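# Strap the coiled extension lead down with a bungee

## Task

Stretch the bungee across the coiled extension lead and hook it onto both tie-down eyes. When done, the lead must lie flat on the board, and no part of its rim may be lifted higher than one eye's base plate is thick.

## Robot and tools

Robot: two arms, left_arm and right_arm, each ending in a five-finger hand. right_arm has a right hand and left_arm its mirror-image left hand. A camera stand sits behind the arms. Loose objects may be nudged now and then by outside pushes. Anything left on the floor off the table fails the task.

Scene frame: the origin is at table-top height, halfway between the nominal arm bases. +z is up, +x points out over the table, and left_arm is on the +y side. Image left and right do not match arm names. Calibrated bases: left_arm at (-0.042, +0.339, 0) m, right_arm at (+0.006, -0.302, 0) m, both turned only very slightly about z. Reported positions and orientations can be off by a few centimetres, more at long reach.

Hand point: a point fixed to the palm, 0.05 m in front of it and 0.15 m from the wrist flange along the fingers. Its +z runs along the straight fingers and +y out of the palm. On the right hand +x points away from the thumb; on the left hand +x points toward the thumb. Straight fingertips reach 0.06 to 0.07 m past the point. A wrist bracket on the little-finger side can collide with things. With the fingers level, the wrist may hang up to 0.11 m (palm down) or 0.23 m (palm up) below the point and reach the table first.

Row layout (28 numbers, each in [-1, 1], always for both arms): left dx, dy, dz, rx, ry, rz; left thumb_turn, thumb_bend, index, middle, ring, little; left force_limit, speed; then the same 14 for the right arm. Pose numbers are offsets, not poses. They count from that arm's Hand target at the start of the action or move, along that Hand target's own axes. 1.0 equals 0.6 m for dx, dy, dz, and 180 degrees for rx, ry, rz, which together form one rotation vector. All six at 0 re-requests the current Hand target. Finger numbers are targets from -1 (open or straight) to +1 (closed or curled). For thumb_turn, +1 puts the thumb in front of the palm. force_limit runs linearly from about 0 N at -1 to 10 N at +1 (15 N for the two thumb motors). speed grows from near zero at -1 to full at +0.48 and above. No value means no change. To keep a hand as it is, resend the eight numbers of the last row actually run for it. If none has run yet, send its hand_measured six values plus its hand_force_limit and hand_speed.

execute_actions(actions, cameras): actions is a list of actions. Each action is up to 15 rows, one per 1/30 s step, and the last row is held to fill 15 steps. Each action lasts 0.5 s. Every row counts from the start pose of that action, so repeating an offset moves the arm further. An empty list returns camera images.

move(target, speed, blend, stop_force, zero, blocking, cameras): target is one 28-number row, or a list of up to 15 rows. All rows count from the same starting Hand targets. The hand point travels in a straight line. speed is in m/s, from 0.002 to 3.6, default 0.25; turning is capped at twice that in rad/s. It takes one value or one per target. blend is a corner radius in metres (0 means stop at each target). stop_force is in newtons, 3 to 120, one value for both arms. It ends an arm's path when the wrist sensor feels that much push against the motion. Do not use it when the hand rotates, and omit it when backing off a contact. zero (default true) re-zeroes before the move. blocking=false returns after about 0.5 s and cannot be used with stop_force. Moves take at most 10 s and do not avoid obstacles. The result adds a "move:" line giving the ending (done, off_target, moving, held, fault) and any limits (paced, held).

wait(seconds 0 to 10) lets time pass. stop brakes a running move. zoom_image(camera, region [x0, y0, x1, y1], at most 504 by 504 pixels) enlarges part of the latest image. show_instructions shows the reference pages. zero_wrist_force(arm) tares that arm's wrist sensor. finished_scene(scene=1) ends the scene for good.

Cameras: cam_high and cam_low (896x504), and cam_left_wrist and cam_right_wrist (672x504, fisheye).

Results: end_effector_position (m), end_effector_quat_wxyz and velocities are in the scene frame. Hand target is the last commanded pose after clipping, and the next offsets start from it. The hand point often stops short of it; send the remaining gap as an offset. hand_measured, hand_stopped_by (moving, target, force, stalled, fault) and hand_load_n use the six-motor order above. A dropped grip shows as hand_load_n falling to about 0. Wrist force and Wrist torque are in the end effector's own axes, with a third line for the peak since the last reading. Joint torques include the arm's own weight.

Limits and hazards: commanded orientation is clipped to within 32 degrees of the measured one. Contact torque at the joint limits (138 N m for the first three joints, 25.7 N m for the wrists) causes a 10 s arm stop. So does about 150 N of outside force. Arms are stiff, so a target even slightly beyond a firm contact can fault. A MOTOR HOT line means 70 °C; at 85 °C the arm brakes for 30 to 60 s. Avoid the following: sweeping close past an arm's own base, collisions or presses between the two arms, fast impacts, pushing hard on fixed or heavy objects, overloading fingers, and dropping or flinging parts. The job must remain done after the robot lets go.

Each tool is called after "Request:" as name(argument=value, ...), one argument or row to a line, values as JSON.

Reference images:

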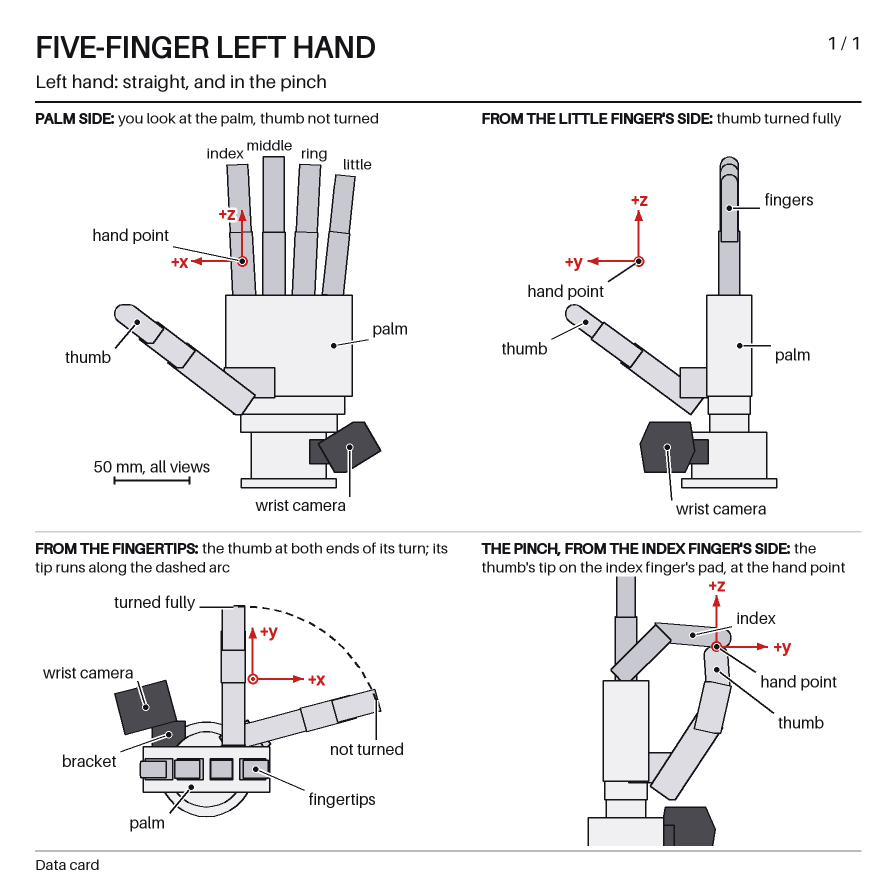

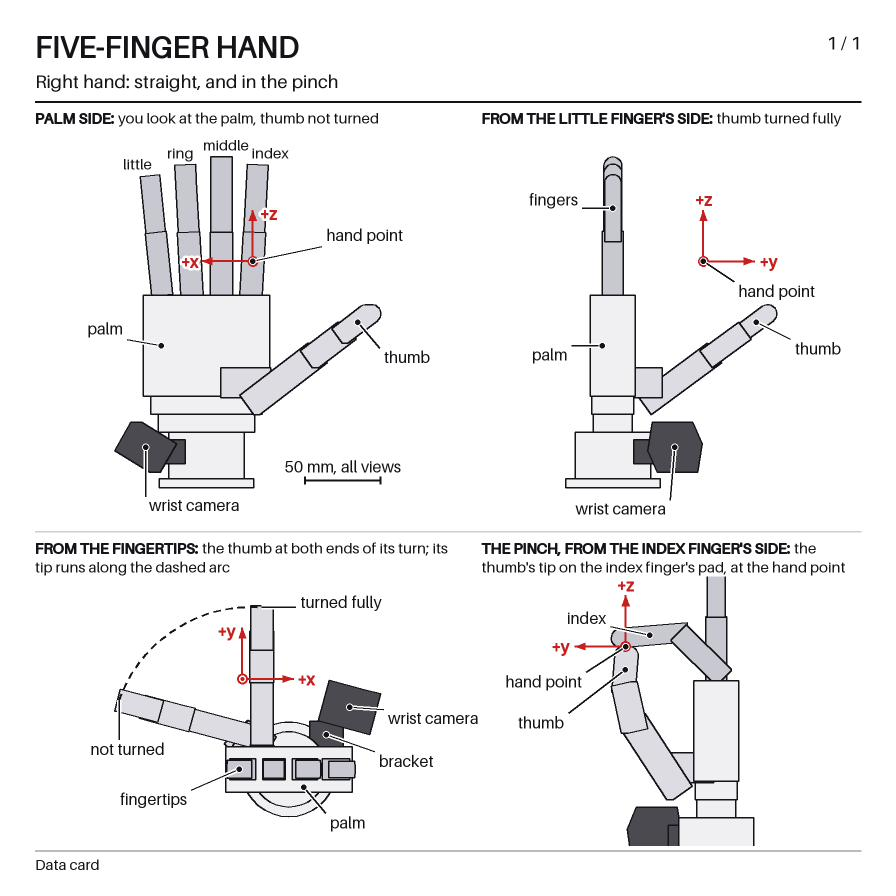

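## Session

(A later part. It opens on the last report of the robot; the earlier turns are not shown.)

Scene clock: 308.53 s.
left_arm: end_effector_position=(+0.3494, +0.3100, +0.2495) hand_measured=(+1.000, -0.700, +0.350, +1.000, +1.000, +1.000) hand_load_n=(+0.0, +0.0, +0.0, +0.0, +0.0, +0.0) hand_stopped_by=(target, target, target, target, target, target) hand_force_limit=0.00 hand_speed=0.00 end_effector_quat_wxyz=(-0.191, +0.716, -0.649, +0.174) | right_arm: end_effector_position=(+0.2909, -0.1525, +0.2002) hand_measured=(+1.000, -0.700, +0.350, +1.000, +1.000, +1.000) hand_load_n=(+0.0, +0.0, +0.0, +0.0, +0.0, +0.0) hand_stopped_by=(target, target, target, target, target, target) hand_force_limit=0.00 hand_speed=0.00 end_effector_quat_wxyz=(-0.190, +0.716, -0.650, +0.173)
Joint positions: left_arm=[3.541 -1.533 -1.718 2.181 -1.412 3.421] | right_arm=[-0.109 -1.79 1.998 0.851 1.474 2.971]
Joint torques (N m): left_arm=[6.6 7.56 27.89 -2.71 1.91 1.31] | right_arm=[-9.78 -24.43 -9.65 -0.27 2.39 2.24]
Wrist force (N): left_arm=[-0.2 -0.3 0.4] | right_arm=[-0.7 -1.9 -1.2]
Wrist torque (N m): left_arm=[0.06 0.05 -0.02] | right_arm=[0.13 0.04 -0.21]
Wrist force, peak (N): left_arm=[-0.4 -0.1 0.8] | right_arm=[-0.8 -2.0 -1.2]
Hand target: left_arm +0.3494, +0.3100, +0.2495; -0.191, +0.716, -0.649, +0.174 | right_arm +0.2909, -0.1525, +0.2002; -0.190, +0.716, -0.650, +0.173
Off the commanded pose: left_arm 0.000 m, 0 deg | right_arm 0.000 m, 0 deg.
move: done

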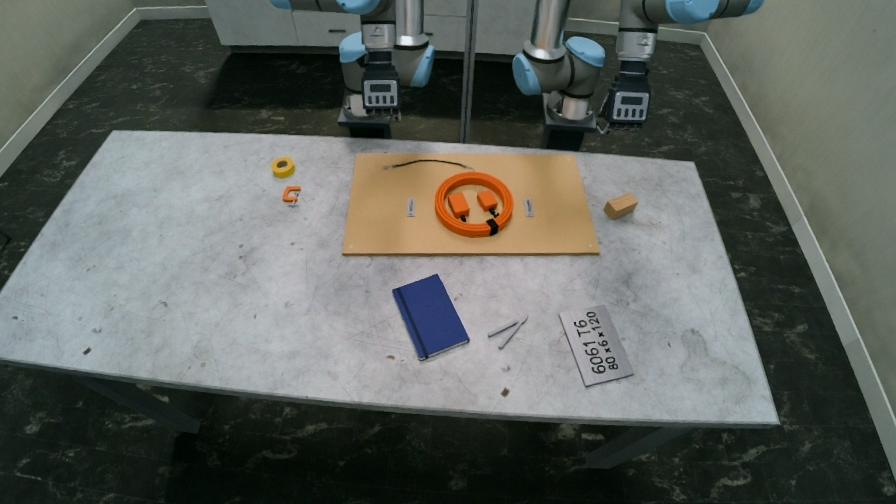

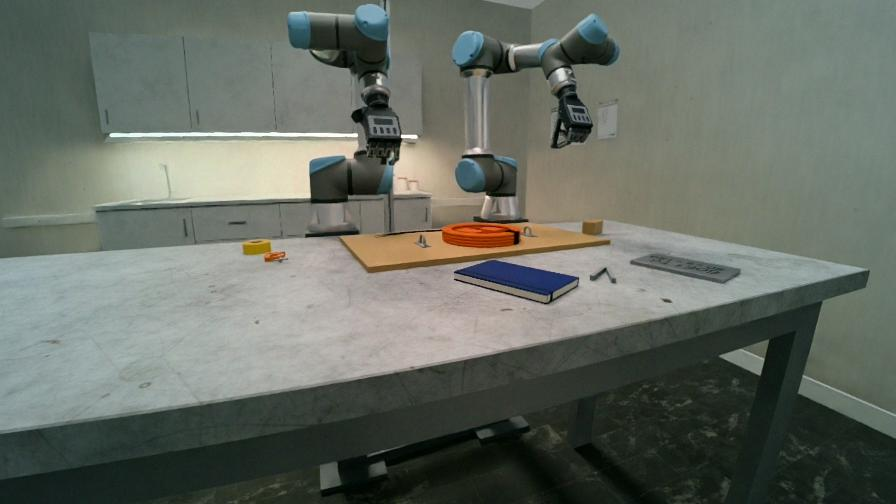

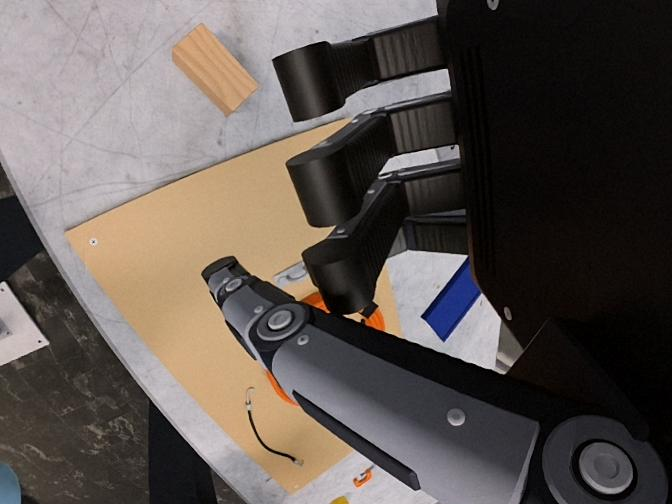

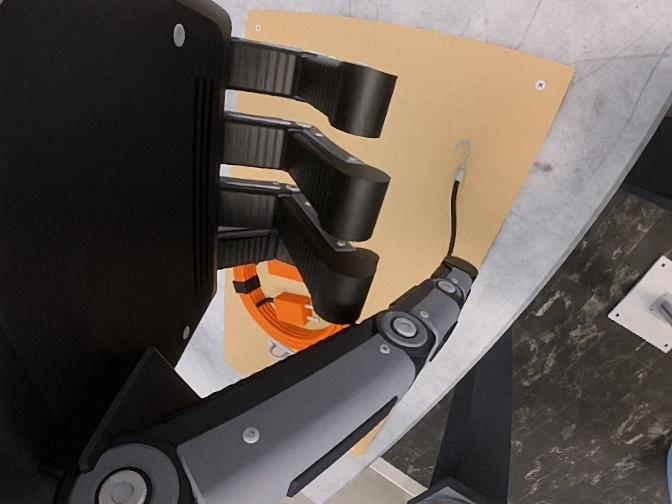

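Request:
move(
  target=[0,0,0,0,0,0,1,-0.7,0.35,1,1,1,0,0,0.027,0.1127,0.2043,0,0,0,1,-0.7,0.35,1,1,1,0,0],
  speed=0.2,
  cameras=["cam_right_wrist","cam_low"],
)

Request:
zoom_image(
  camera="cam_right_wrist",
  region=[330, 120, 530, 330],
)

Request:
zoom_image(
  camera="cam_low",
  region=[330, 180, 450, 250],
)

Scene clock: 334.00 s.
left_arm: end_effector_position=(+0.3494, +0.3100, +0.2495) hand_measured=(+1.000, -0.700, +0.350, +1.000, +1.000, +1.000) hand_load_n=(+0.0, -0.5, +0.0, +0.0, +0.0, +0.0) hand_stopped_by=(target, target, target, target, target, target) hand_force_limit=0.00 hand_speed=0.00 end_effector_quat_wxyz=(-0.191, +0.716, -0.649, +0.174) | right_arm: end_effector_position=(+0.2946, -0.1685, +0.0603) hand_measured=(+1.000, -0.700, +0.350, +1.000, +1.000, +1.000) hand_load_n=(+0.0, +0.0, +0.0, +0.5, +0.0, +0.0) hand_stopped_by=(target, target, target, target, target, target) hand_force_limit=0.00 hand_speed=0.00 end_effector_quat_wxyz=(-0.190, +0.716, -0.650, +0.173)
Joint positions: left_arm=[3.541 -1.533 -1.718 2.181 -1.412 3.422] | right_arm=[-0.184 -1.64 2.27 0.438 1.438 2.904]
Joint torques (N m): left_arm=[5.54 9.61 26.49 -2.62 2.05 1.45] | right_arm=[-9 0.45 -5.51 -0.19 -2.49 -2.1]
Wrist force (N): left_arm=[-0.1 -0.4 0.4] | right_arm=[-0.7 -1.7 -1.0]
Wrist torque (N m): left_arm=[0.04 0.02 0.01] | right_arm=[0.13 0.04 -0.10]
Wrist force, peak (N): left_arm=[-0.2 -0.3 0.9] | right_arm=[-0.7 -2.2 -1.9]
Hand target: left_arm +0.3494, +0.3100, +0.2495; -0.191, +0.716, -0.649, +0.174 | right_arm +0.2946, -0.1685, +0.0603; -0.190, +0.716, -0.650, +0.173
Off the commanded pose: left_arm 0.000 m, 0 deg | right_arm 0.000 m, 0 deg.
move: done
Images, in order (width x height): cam_low 896x504, cam_right_wrist 672x504.

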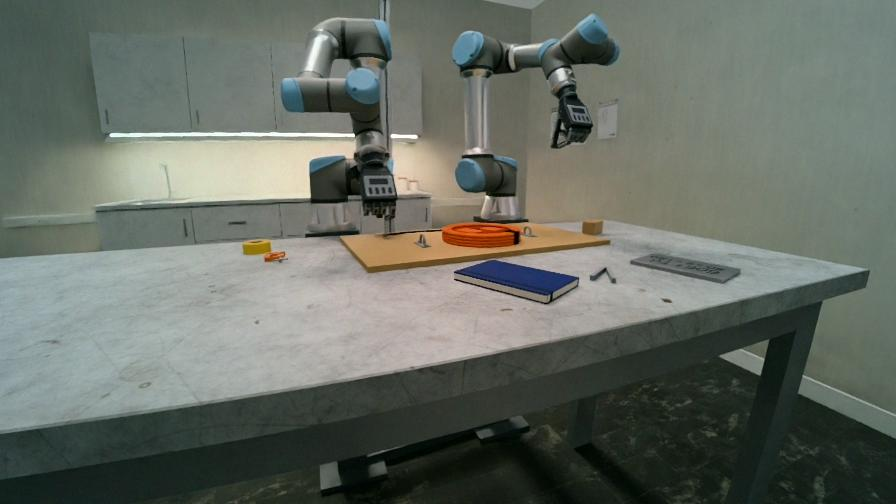

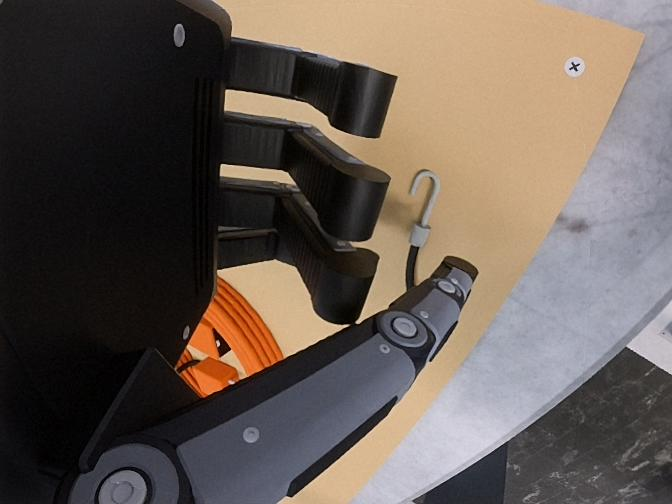

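Scaled by 2.400 from the camera's 672x504 image, which has a finer 960x720 frame.

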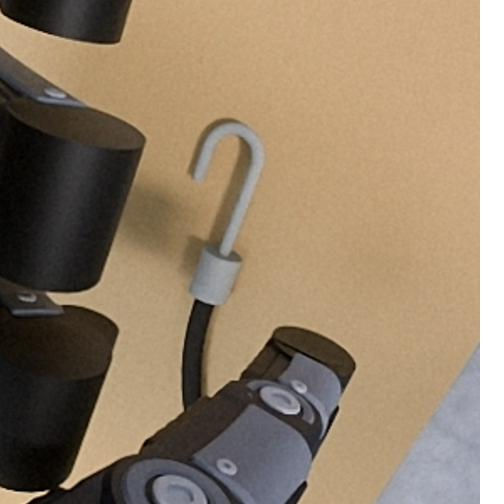

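Scaled by 4.200 from the camera's 896x504 image, which has a finer 1280x720 frame.

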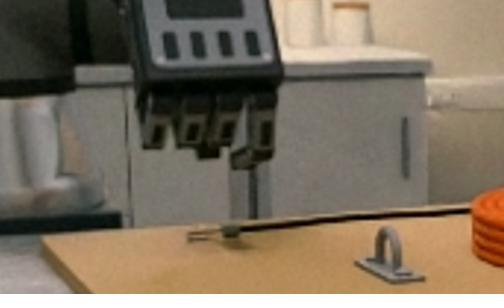

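Request:
zoom_image(
  camera="cam_low",
  region=[355, 195, 425, 245],
)

Request:
zoom_image(
  camera="cam_low",
  region=[340, 160, 620, 280],
)

Scaled by 7.200 from the camera's 896x504 image, which has a finer 1280x720 frame.

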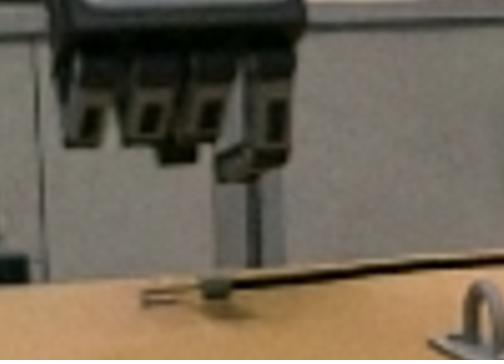

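Scaled by 1.800 from the camera's 896x504 image, which has a finer 1280x720 frame.

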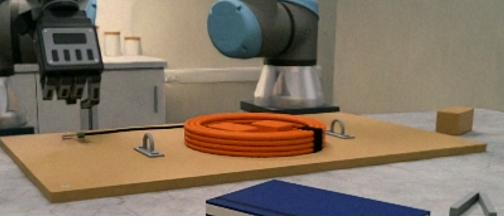

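Request:
move(
  target=[0,0,0,0,0,0,1,-0.7,0.35,1,1,1,0,0,0.0025,0.0375,0.065,0,0,0,1,-0.7,0.35,1,1,1,0,0],
  speed=0.03,
  stop_force=4,
  cameras=["cam_right_wrist","cam_low"],
)

Request:
zoom_image(
  camera="cam_right_wrist",
  region=[300, 150, 500, 350],
)

Request:
zoom_image(
  camera="cam_low",
  region=[355, 195, 425, 245],
)

Scene clock: 372.33 s.
left_arm: end_effector_position=(+0.3494, +0.3100, +0.2495) hand_measured=(+1.000, -0.700, +0.350, +1.000, +1.000, +1.000) hand_load_n=(+0.0, +0.0, +0.0, +0.0, +0.0, +0.0) hand_stopped_by=(target, target, target, target, target, target) hand_force_limit=0.00 hand_speed=0.00 end_effector_quat_wxyz=(-0.191, +0.716, -0.649, +0.174) | right_arm: end_effector_position=(+0.2945, -0.1700, +0.0168) hand_measured=(+1.000, -0.700, +0.350, +1.000, +1.000, +1.000) hand_load_n=(+0.0, +0.0, -3.0, +0.0, +0.0, +0.0) hand_stopped_by=(target, target, target, target, target, target) hand_force_limit=0.00 hand_speed=0.00 end_effector_quat_wxyz=(-0.190, +0.716, -0.650, +0.173)
Joint positions: left_arm=[3.541 -1.533 -1.718 2.181 -1.412 3.422] | right_arm=[-0.192 -1.553 2.332 0.29 1.434 2.898]
Joint torques (N m): left_arm=[6.81 8.17 24.24 -2.57 2 1.48] | right_arm=[8.46 -28.2 -20 2.9 2.79 0.23]
Wrist force (N): left_arm=[0.1 -0.4 0.4] | right_arm=[-0.9 -5.3 -3.7]
Wrist torque (N m): left_arm=[0.05 -0.01 0.02] | right_arm=[0.10 0.03 -0.11]
Wrist force, peak (N): left_arm=[-0.4 -0.7 0.5] | right_arm=[-1.0 -11.6 -7.3]
Hand target: left_arm +0.3494, +0.3100, +0.2495; -0.191, +0.716, -0.649, +0.174 | right_arm +0.2945, -0.1700, +0.0168; -0.190, +0.716, -0.650, +0.173 (not the last commanded pose)
Off the commanded pose: left_arm 0.000 m, 0 deg | right_arm 0.002 m, 0 deg.
move: contact (right_arm)
Images, in order (width x height): cam_low 896x504, cam_right_wrist 672x504.

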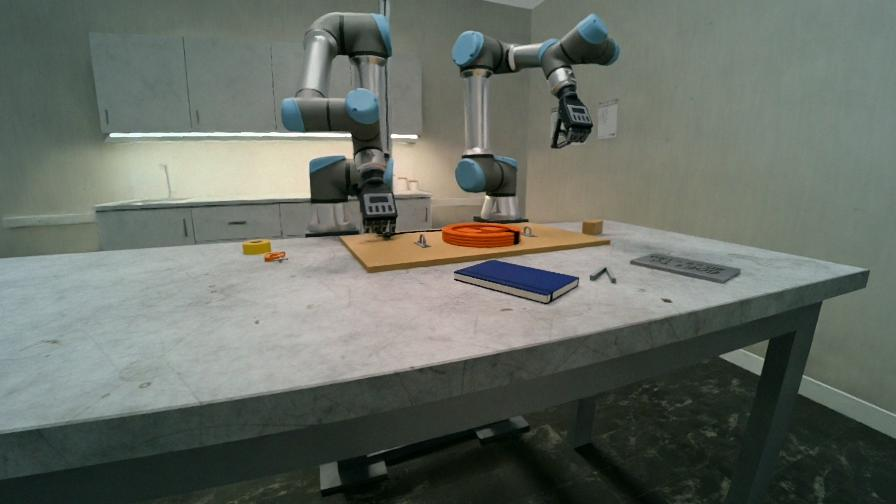

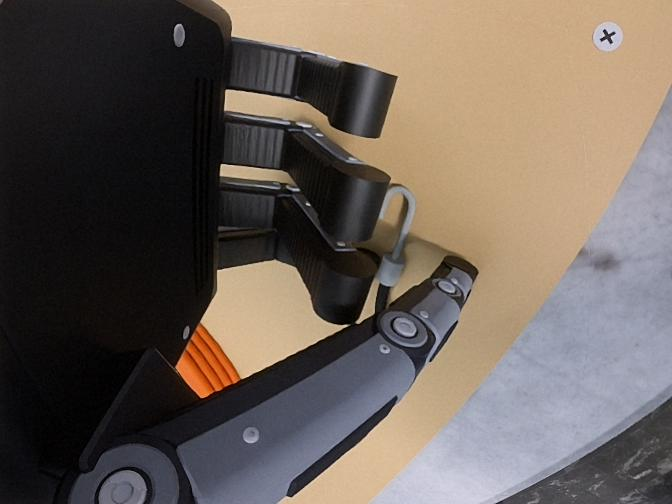

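Scaled by 2.520 from the camera's 672x504 image, which has a finer 960x720 frame.

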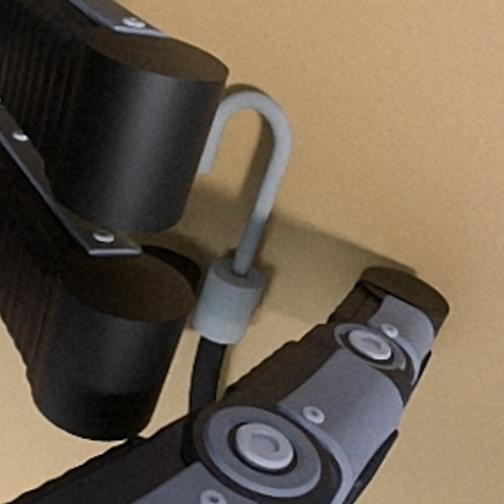

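Scaled by 7.200 from the camera's 896x504 image, which has a finer 1280x720 frame.

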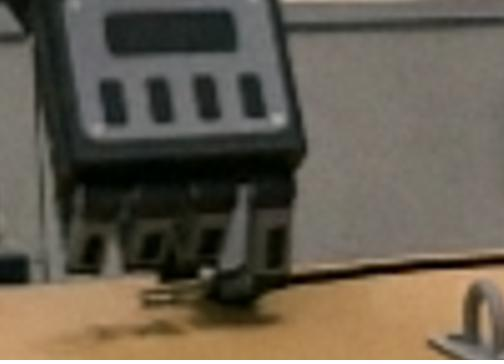

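Request:
move(
  target=[0,0,0,0,0,0,1,-0.7,0.35,1,1,1,0,0,-0.0067,-0.0012,-0.0024,0,0,0,1,-0.7,0.35,1,1,1,-0.2,-0.9],
  speed=0.03,
)

Request:
move(
  target=[0,0,0,0,0,0,1,-0.7,0.35,1,1,1,0,0,0,0,0,0,0,0,1,-0.2,0.35,1,1,1,-0.2,-0.85],
  speed=0.03,
  cameras=["cam_right_wrist","cam_low"],
)

Request:
zoom_image(
  camera="cam_right_wrist",
  region=[300, 150, 500, 350],
)

Scene clock: 381.97 s.
left_arm: end_effector_position=(+0.3494, +0.3100, +0.2495) hand_measured=(+1.000, -0.700, +0.350, +1.000, +1.000, +1.000) hand_load_n=(+0.0, +0.0, +0.0, +0.0, +0.5, +0.0) hand_stopped_by=(target, target, target, target, target, target) hand_force_limit=0.00 hand_speed=0.00 end_effector_quat_wxyz=(-0.191, +0.716, -0.649, +0.174) | right_arm: end_effector_position=(+0.2940, -0.1661, +0.0184) hand_measured=(+1.000, -0.700, +0.350, +1.000, +1.000, +1.000) hand_load_n=(+0.0, -0.5, +0.0, +0.0, +0.0, +0.5) hand_stopped_by=(target, target, target, target, target, target) hand_force_limit=-0.20 hand_speed=-0.90 end_effector_quat_wxyz=(-0.190, +0.716, -0.650, +0.173)
Joint positions: left_arm=[3.541 -1.533 -1.718 2.181 -1.412 3.422] | right_arm=[-0.173 -1.554 2.326 0.294 1.443 2.914]
Joint torques (N m): left_arm=[6.69 9.22 20.94 -2.52 2.13 1.39] | right_arm=[10.03 -29.11 -23.61 2.57 2.42 2.17]
Wrist force (N): left_arm=[-0.1 -0.3 0.5] | right_arm=[-0.6 -1.7 -1.2]
Wrist torque (N m): left_arm=[0.07 0.03 -0.01] | right_arm=[0.13 0.02 -0.20]
Wrist force, peak (N): left_arm=[-0.1 -0.5 0.8] | right_arm=[-0.8 -6.2 -4.8]
Hand target: left_arm +0.3494, +0.3100, +0.2495; -0.191, +0.716, -0.649, +0.174 | right_arm +0.2940, -0.1660, +0.0184; -0.190, +0.716, -0.650, +0.173
Off the commanded pose: left_arm 0.000 m, 0 deg | right_arm 0.000 m, 0 deg.
move: done

Scene clock: 383.30 s.
left_arm: end_effector_position=(+0.3494, +0.3100, +0.2495) hand_measured=(+1.000, -0.700, +0.350, +1.000, +1.000, +1.000) hand_load_n=(+0.0, -0.5, +0.0, +0.5, +0.0, +0.0) hand_stopped_by=(target, target, target, target, target, target) hand_force_limit=0.00 hand_speed=0.00 end_effector_quat_wxyz=(-0.191, +0.716, -0.649, +0.174) | right_arm: end_effector_position=(+0.2940, -0.1660, +0.0184) hand_measured=(+1.000, -0.470, +0.350, +1.000, +1.000, +1.000) hand_load_n=(+2.0, +6.5, +0.0, -1.0, +0.0, +0.0) hand_stopped_by=(target, force, target, target, target, target) hand_force_limit=-0.20 hand_speed=-0.85 end_effector_quat_wxyz=(-0.190, +0.716, -0.650, +0.173)
Joint positions: left_arm=[3.541 -1.533 -1.718 2.181 -1.412 3.422] | right_arm=[-0.173 -1.554 2.326 0.294 1.443 2.915]
Joint torques (N m): left_arm=[5.46 9.51 21 -2.55 1.98 1.57] | right_arm=[10.38 -29.11 -22.85 2.52 2.48 2.27]
Wrist force (N): left_arm=[-0.3 -0.5 0.4] | right_arm=[-0.7 -2.1 -1.4]
Wrist torque (N m): left_arm=[0.04 0.05 -0.01] | right_arm=[0.08 0.04 -0.22]
Wrist force, peak (N): left_arm=[-0.2 0.0 0.8] | right_arm=[-0.7 -2.1 -1.4]
Hand target: left_arm +0.3494, +0.3100, +0.2495; -0.191, +0.716, -0.649, +0.174 | right_arm +0.2940, -0.1660, +0.0184; -0.190, +0.716, -0.650, +0.173
Off the commanded pose: left_arm 0.000 m, 0 deg | right_arm 0.000 m, 0 deg.
move: done
Images, in order (width x height): cam_low 896x504, cam_right_wrist 672x504.

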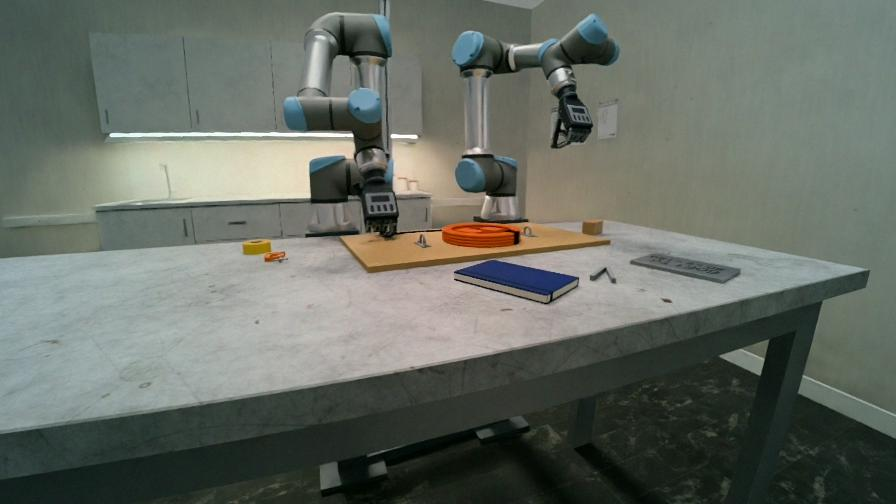

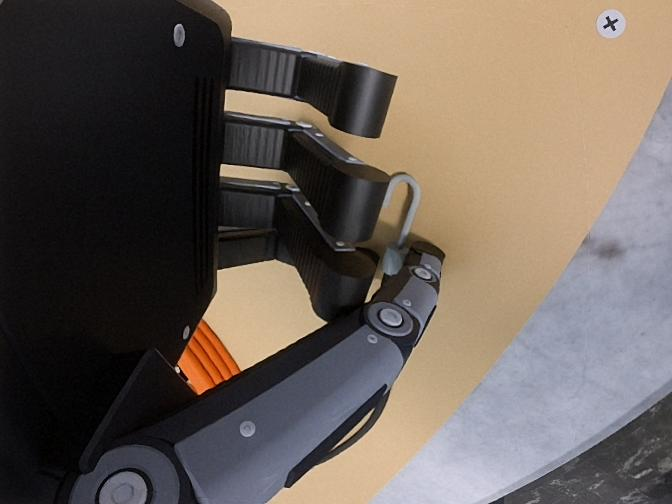

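Scaled by 2.520 from the camera's 672x504 image, which has a finer 960x720 frame.

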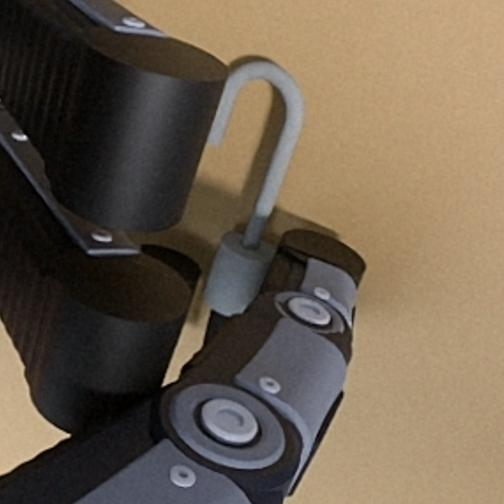

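Request:
move(
  target=[0,0,0,0,0,0,1,-0.7,0.35,1,1,1,0,0,0,-0.0167,-0.0289,0,0,0,1,-0.2,0.35,1,1,1,-0.2,-0.85],
  speed=0.04,
  cameras=["cam_right_wrist","cam_low"],
)

Request:
zoom_image(
  camera="cam_right_wrist",
  region=[300, 150, 500, 350],
)

Request:
zoom_image(
  camera="cam_low",
  region=[355, 195, 425, 245],
)

Scene clock: 390.07 s.
left_arm: end_effector_position=(+0.3494, +0.3100, +0.2495) hand_measured=(+1.000, -0.700, +0.350, +1.000, +1.000, +1.000) hand_load_n=(+0.0, +0.0, +0.0, +0.0, +0.0, +0.0) hand_stopped_by=(target, target, target, target, target, target) hand_force_limit=0.00 hand_speed=0.00 end_effector_quat_wxyz=(-0.191, +0.716, -0.649, +0.174) | right_arm: end_effector_position=(+0.2941, -0.1660, +0.0383) hand_measured=(+1.000, -0.470, +0.350, +1.000, +1.000, +1.000) hand_load_n=(+2.0, +6.5, +0.0, -1.0, +0.0, +0.0) hand_stopped_by=(target, force, target, target, target, target) hand_force_limit=-0.20 hand_speed=-0.85 end_effector_quat_wxyz=(-0.190, +0.716, -0.650, +0.173)
Joint positions: left_arm=[3.541 -1.533 -1.718 2.181 -1.412 3.422] | right_arm=[-0.172 -1.596 2.3 0.363 1.444 2.915]
Joint torques (N m): left_arm=[5.26 9.96 19.06 -2.56 1.99 1.44] | right_arm=[-7.27 -29.72 -22.92 2.61 0.78 -1.59]
Wrist force (N): left_arm=[0.1 -0.3 0.5] | right_arm=[-0.4 -1.8 -1.1]
Wrist torque (N m): left_arm=[0.06 -0.01 0.01] | right_arm=[0.12 0.00 -0.20]
Wrist force, peak (N): left_arm=[-0.6 -0.5 0.3] | right_arm=[-0.7 -2.0 -1.5]
Hand target: left_arm +0.3494, +0.3100, +0.2495; -0.191, +0.716, -0.649, +0.174 | right_arm +0.2941, -0.1660, +0.0384; -0.190, +0.716, -0.650, +0.173
Off the commanded pose: left_arm 0.000 m, 0 deg | right_arm 0.000 m, 0 deg.
move: done
Images, in order (width x height): cam_low 896x504, cam_right_wrist 672x504.

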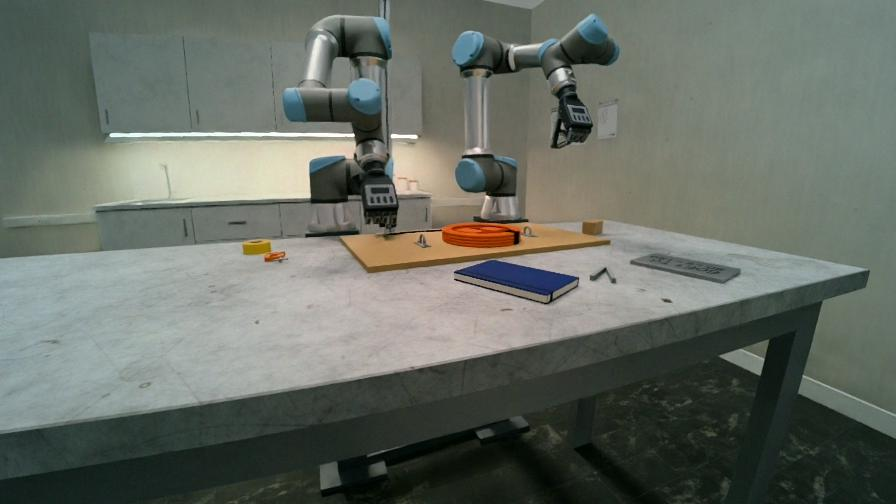

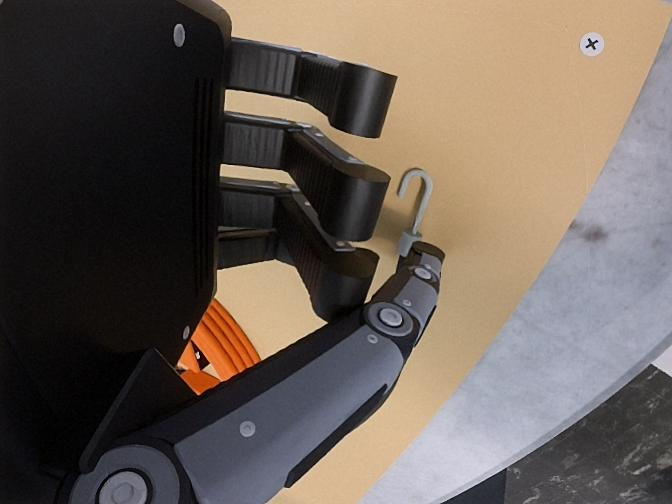

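Scaled by 2.520 from the camera's 672x504 image, which has a finer 960x720 frame.

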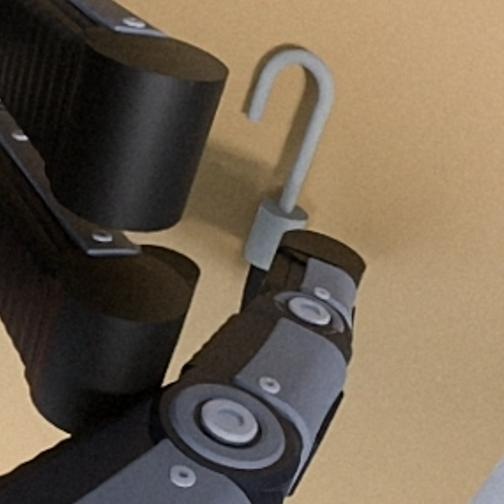

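Scaled by 7.200 from the camera's 896x504 image, which has a finer 1280x720 frame.

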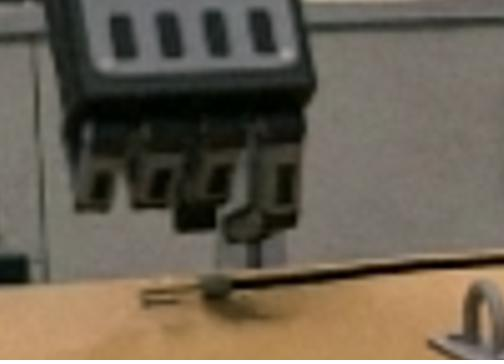

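Request:
move(
  target=[0,0,0,0,0,0,1,-0.7,0.35,1,1,1,0,0,0.007,0.0187,0.0288,0,0,0,0.72,-0.7,0.35,1,1,1,-0.2,-0.3],
  speed=0.03,
  cameras=["cam_right_wrist"],
)

Request:
zoom_image(
  camera="cam_right_wrist",
  region=[300, 150, 500, 350],
)

Scene clock: 443.23 s.
left_arm: end_effector_position=(+0.3494, +0.3100, +0.2495) hand_measured=(+1.000, -0.700, +0.350, +1.000, +1.000, +1.000) hand_load_n=(+0.0, +0.0, +0.0, +0.0, +0.0, +0.0) hand_stopped_by=(target, target, target, target, target, target) hand_force_limit=0.00 hand_speed=0.00 end_effector_quat_wxyz=(-0.191, +0.716, -0.649, +0.174) | right_arm: end_effector_position=(+0.2934, -0.1703, +0.0179) hand_measured=(+0.720, -0.700, +0.350, +1.000, +1.000, +1.000) hand_load_n=(+0.0, +0.0, +0.0, +0.0, +0.0, +0.0) hand_stopped_by=(target, target, target, target, target, target) hand_force_limit=-0.20 hand_speed=-0.30 end_effector_quat_wxyz=(-0.190, +0.716, -0.650, +0.173)
Joint positions: left_arm=[3.541 -1.533 -1.718 2.181 -1.412 3.422] | right_arm=[-0.194 -1.559 2.333 0.294 1.433 2.895]
Joint torques (N m): left_arm=[6.4 10.9 17.55 -2.48 1.85 1.52] | right_arm=[-8.6 -1.4 -3.59 -0.4 -2.75 -2.14]
Wrist force (N): left_arm=[-0.1 -0.5 0.6] | right_arm=[-0.7 -1.9 -1.2]
Wrist torque (N m): left_arm=[0.03 0.03 0.00] | right_arm=[0.11 0.04 -0.10]
Wrist force, peak (N): left_arm=[-0.5 -0.3 0.7] | right_arm=[-0.5 -2.3 -1.5]
Hand target: left_arm +0.3494, +0.3100, +0.2495; -0.191, +0.716, -0.649, +0.174 | right_arm +0.2934, -0.1703, +0.0179; -0.190, +0.716, -0.650, +0.173
Off the commanded pose: left_arm 0.000 m, 0 deg | right_arm 0.000 m, 0 deg.
move: done
Images, in order (width x height): cam_right_wrist 672x504.

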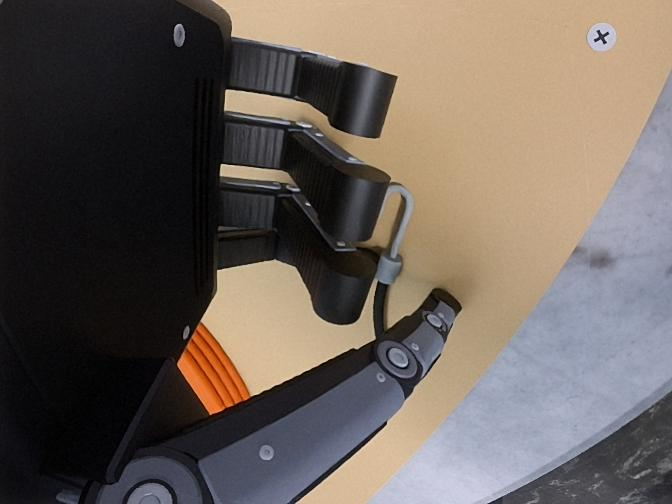

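Scaled by 2.520 from the camera's 672x504 image, which has a finer 960x720 frame.

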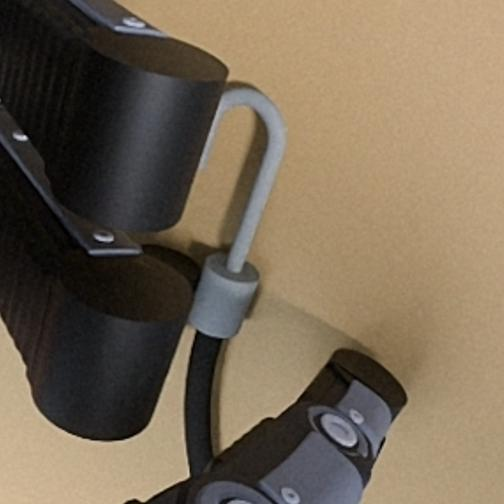

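Request:
move(
  target=[0,0,0,0,0,0,1,-0.7,0.35,1,1,1,0,0,0,0,0,0,0,0,0.72,0,0.35,1,1,1,-0.2,-0.85],
  speed=0.03,
  cameras=["cam_right_wrist"],
)

Request:
zoom_image(
  camera="cam_right_wrist",
  region=[300, 150, 500, 350],
)

Scene clock: 452.57 s.
left_arm: end_effector_position=(+0.3494, +0.3100, +0.2495) hand_measured=(+1.000, -0.700, +0.350, +1.000, +1.000, +1.000) hand_load_n=(+0.0, +0.0, +0.0, +0.0, +0.0, +0.0) hand_stopped_by=(target, target, target, target, target, target) hand_force_limit=0.00 hand_speed=0.00 end_effector_quat_wxyz=(-0.191, +0.716, -0.649, +0.174) | right_arm: end_effector_position=(+0.2934, -0.1703, +0.0179) hand_measured=(+0.720, -0.412, +0.350, +1.000, +1.000, +1.000) hand_load_n=(+1.0, +7.0, +4.0, +0.0, +0.0, +0.0) hand_stopped_by=(target, force, target, target, target, target) hand_force_limit=-0.20 hand_speed=-0.85 end_effector_quat_wxyz=(-0.190, +0.716, -0.650, +0.173)
Joint positions: left_arm=[3.541 -1.533 -1.718 2.181 -1.412 3.422] | right_arm=[-0.194 -1.558 2.334 0.293 1.433 2.895]
Joint torques (N m): left_arm=[5.75 11.92 14.41 -2.57 1.73 1.33] | right_arm=[-7.62 -1.82 -4.21 -0.3 -2.38 -2.08]
Wrist force (N): left_arm=[-0.1 0.0 0.4] | right_arm=[-0.1 -2.2 -1.9]
Wrist torque (N m): left_arm=[0.11 0.01 0.00] | right_arm=[0.12 -0.03 -0.06]
Wrist force, peak (N): left_arm=[-0.3 -0.3 0.9] | right_arm=[-0.7 -2.7 -2.5]
Hand target: left_arm +0.3494, +0.3100, +0.2495; -0.191, +0.716, -0.649, +0.174 | right_arm +0.2934, -0.1703, +0.0179; -0.190, +0.716, -0.650, +0.173
Off the commanded pose: left_arm 0.000 m, 0 deg | right_arm 0.000 m, 0 deg.
move: done
Images, in order (width x height): cam_right_wrist 672x504.

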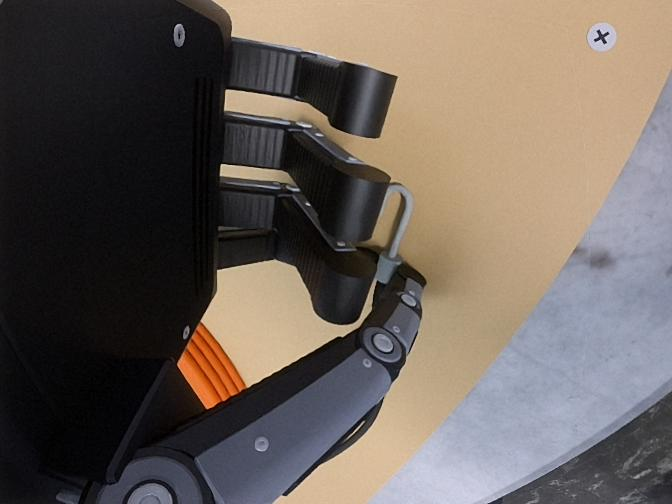

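Scaled by 2.520 from the camera's 672x504 image, which has a finer 960x720 frame.

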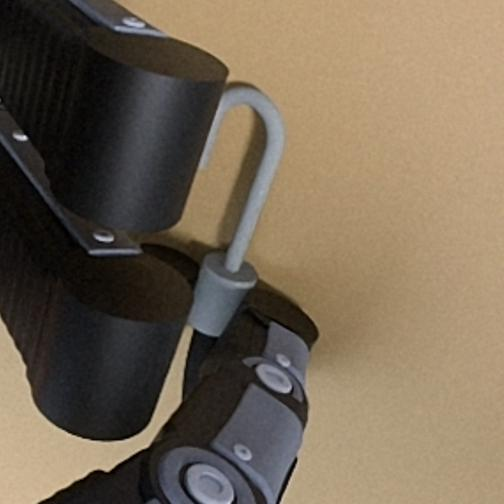

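Request:
move(
  target=[0,0,0,0,0,0,1,-0.7,0.35,1,1,1,0,0,0,-0.0167,-0.0289,0,0,0,0.72,0,0.35,1,1,1,-0.2,-0.85],
  speed=0.04,
  cameras=["cam_right_wrist","cam_low"],
)

Request:
zoom_image(
  camera="cam_right_wrist",
  region=[300, 150, 500, 350],
)

Request:
zoom_image(
  camera="cam_low",
  region=[355, 195, 425, 245],
)

Scene clock: 456.97 s.
left_arm: end_effector_position=(+0.3494, +0.3100, +0.2495) hand_measured=(+1.000, -0.700, +0.350, +1.000, +1.000, +1.000) hand_load_n=(+0.0, +0.0, +0.0, +0.0, +0.0, +0.0) hand_stopped_by=(target, target, target, target, target, target) hand_force_limit=0.00 hand_speed=0.00 end_effector_quat_wxyz=(-0.191, +0.716, -0.649, +0.174) | right_arm: end_effector_position=(+0.2934, -0.1702, +0.0378) hand_measured=(+0.720, -0.412, +0.350, +1.000, +1.000, +1.000) hand_load_n=(+1.0, +7.0, +4.5, +0.0, +0.0, +0.0) hand_stopped_by=(target, force, target, target, target, target) hand_force_limit=-0.20 hand_speed=-0.85 end_effector_quat_wxyz=(-0.190, +0.716, -0.650, +0.173)
Joint positions: left_arm=[3.541 -1.533 -1.718 2.181 -1.412 3.422] | right_arm=[-0.194 -1.601 2.307 0.363 1.433 2.896]
Joint torques (N m): left_arm=[6.83 12.36 15.37 -2.48 1.71 1.39] | right_arm=[-3.05 -28.06 -22.61 2.44 1.85 -1.12]
Wrist force (N): left_arm=[-0.3 -0.3 0.4] | right_arm=[-0.3 -1.8 -1.4]
Wrist torque (N m): left_arm=[0.07 0.06 -0.01] | right_arm=[0.12 0.00 -0.10]
Wrist force, peak (N): left_arm=[-0.1 -0.6 0.8] | right_arm=[-0.6 -2.9 -2.6]
Hand target: left_arm +0.3494, +0.3100, +0.2495; -0.191, +0.716, -0.649, +0.174 | right_arm +0.2935, -0.1703, +0.0379; -0.190, +0.716, -0.650, +0.173
Off the commanded pose: left_arm 0.000 m, 0 deg | right_arm 0.000 m, 0 deg.
move: done
Images, in order (width x height): cam_low 896x504, cam_right_wrist 672x504.

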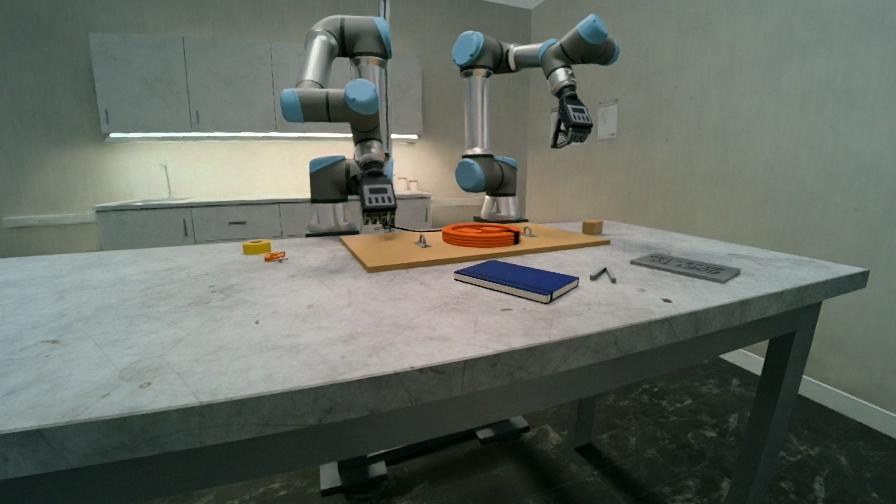

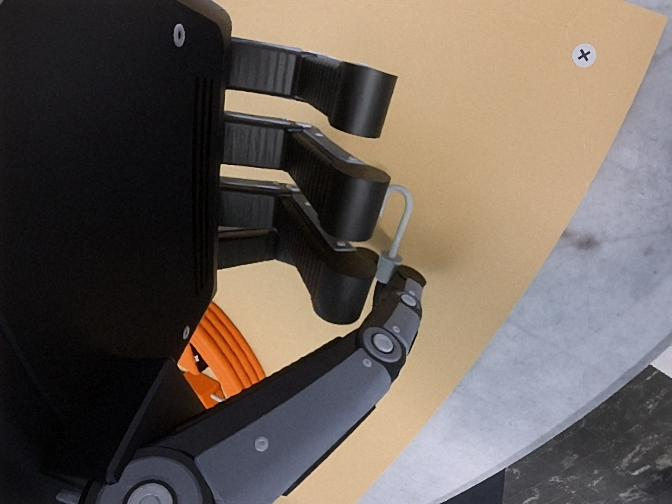

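Scaled by 2.520 from the camera's 672x504 image, which has a finer 960x720 frame.

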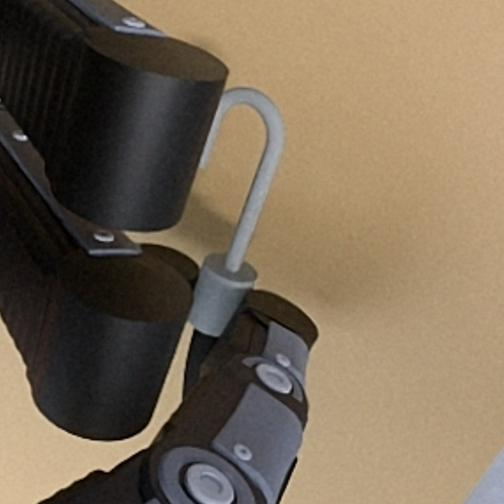

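Scaled by 7.200 from the camera's 896x504 image, which has a finer 1280x720 frame.

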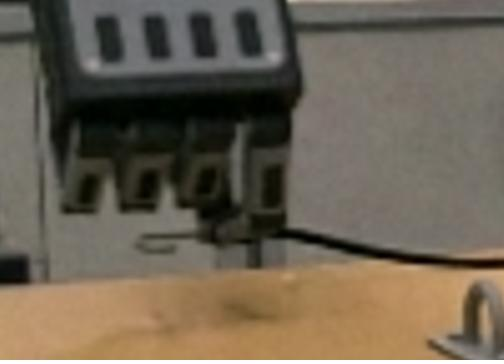

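Request:
move(
  target=[0.586,0.2317,0.0587,0,0,0,0.72,-0.7,0.35,1,1,1,0,0,0.125,0.0132,0.0117,0,0,0,0.72,0.05,0.35,1,1,1,0.1,-0.85],
  speed=0.2,
  cameras=["all"],
)

Scene clock: 484.47 s.
left_arm: end_effector_position=(+0.2812, -0.0499, +0.1498) hand_measured=(+0.720, -0.700, +0.350, +1.000, +1.000, +1.000) hand_load_n=(+0.0, +0.0, +0.0, +0.0, +0.0, +0.0) hand_stopped_by=(target, target, target, target, target, target) hand_force_limit=0.00 hand_speed=0.00 end_effector_quat_wxyz=(-0.191, +0.716, -0.649, +0.174) | right_arm: end_effector_position=(+0.2973, -0.2452, +0.0279) hand_measured=(+0.720, -0.404, +0.350, +1.000, +1.000, +1.000) hand_load_n=(+1.0, +8.5, +6.0, +0.0, +0.0, +0.0) hand_stopped_by=(target, force, target, target, target, target) hand_force_limit=0.10 hand_speed=-0.85 end_effector_quat_wxyz=(-0.190, +0.716, -0.650, +0.173)
Joint positions: left_arm=[2.454 -1.912 -1.563 2.298 -1.924 2.447] | right_arm=[-0.559 -1.601 2.364 0.38 1.268 2.562]
Joint torques (N m): left_arm=[-6.3 22.23 26.29 -2.83 -2.32 -1.84] | right_arm=[-9.53 -0.44 -3.24 2.84 -2.69 -2.14]
Wrist force (N): left_arm=[0.1 -0.1 0.5] | right_arm=[-0.6 -1.8 -1.1]
Wrist torque (N m): left_arm=[0.08 0.00 0.17] | right_arm=[0.12 0.04 -0.10]
Wrist force, peak (N): left_arm=[-1.1 -1.1 0.4] | right_arm=[-0.4 -2.1 -1.5]
Hand target: left_arm +0.2811, -0.0500, +0.1498; -0.191, +0.716, -0.649, +0.174 | right_arm +0.2973, -0.2453, +0.0279; -0.190, +0.716, -0.650, +0.173
Off the commanded pose: left_arm 0.000 m, 0 deg | right_arm 0.000 m, 0 deg.
move: done

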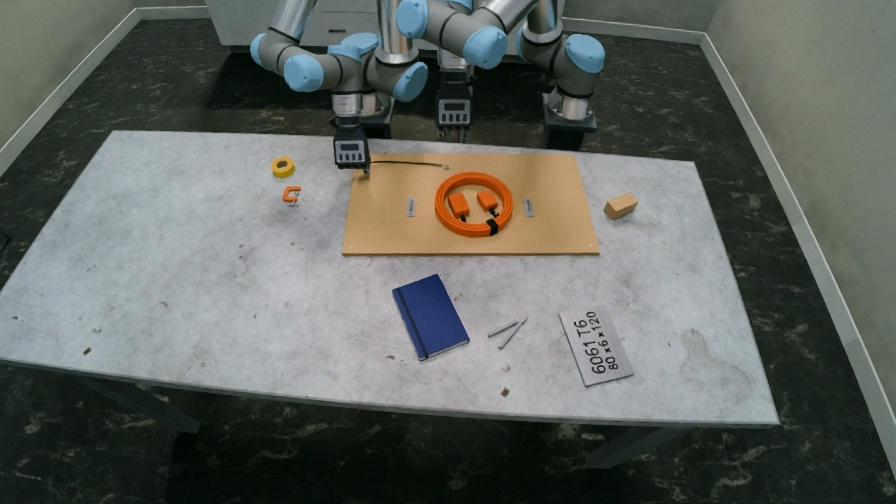

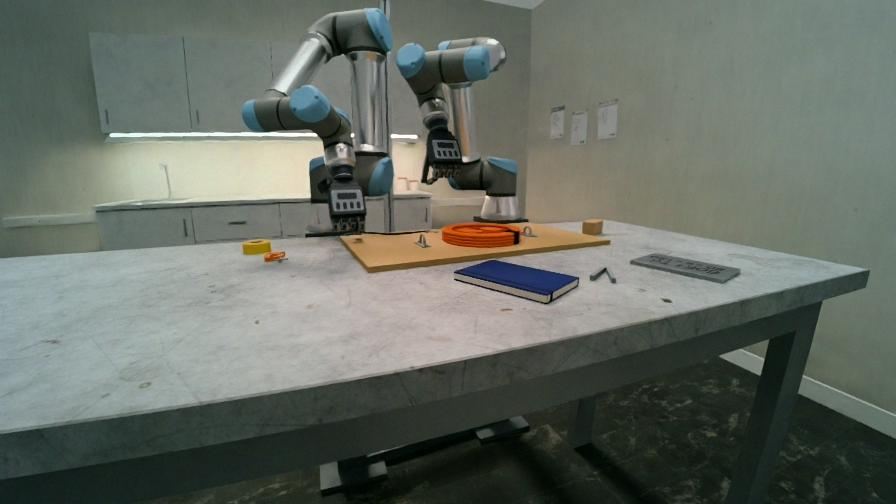

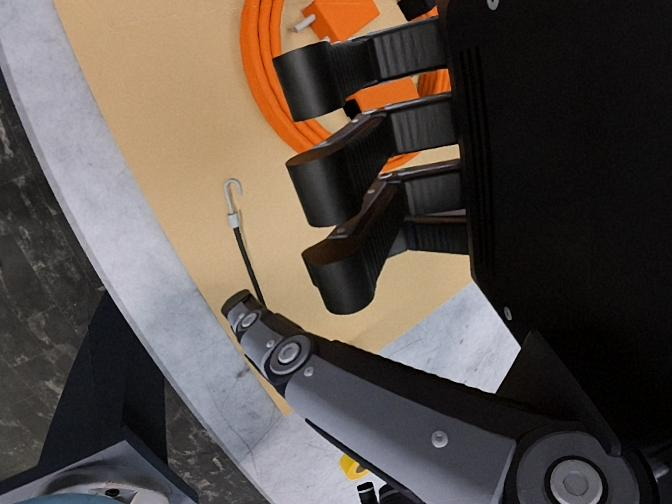

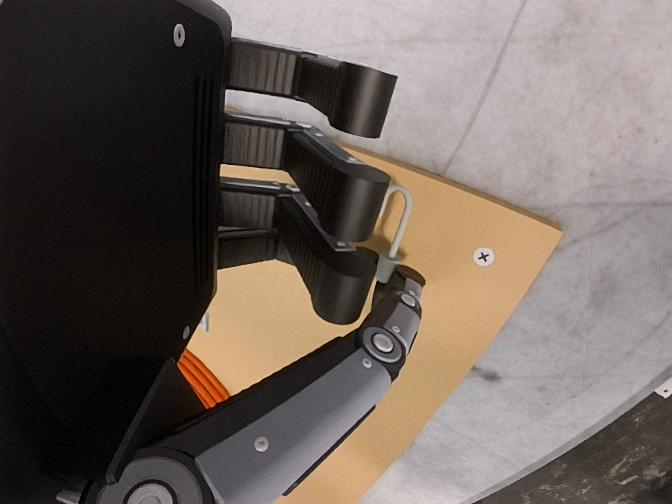

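Request:
zoom_image(
  camera="cam_left_wrist",
  region=[190, 160, 310, 320],
)

Scaled by 3.150 from the camera's 672x504 image, which has a finer 960x720 frame.

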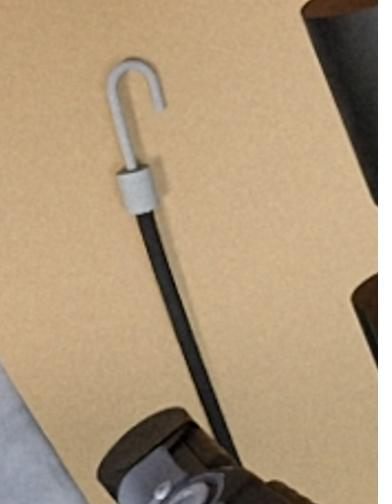

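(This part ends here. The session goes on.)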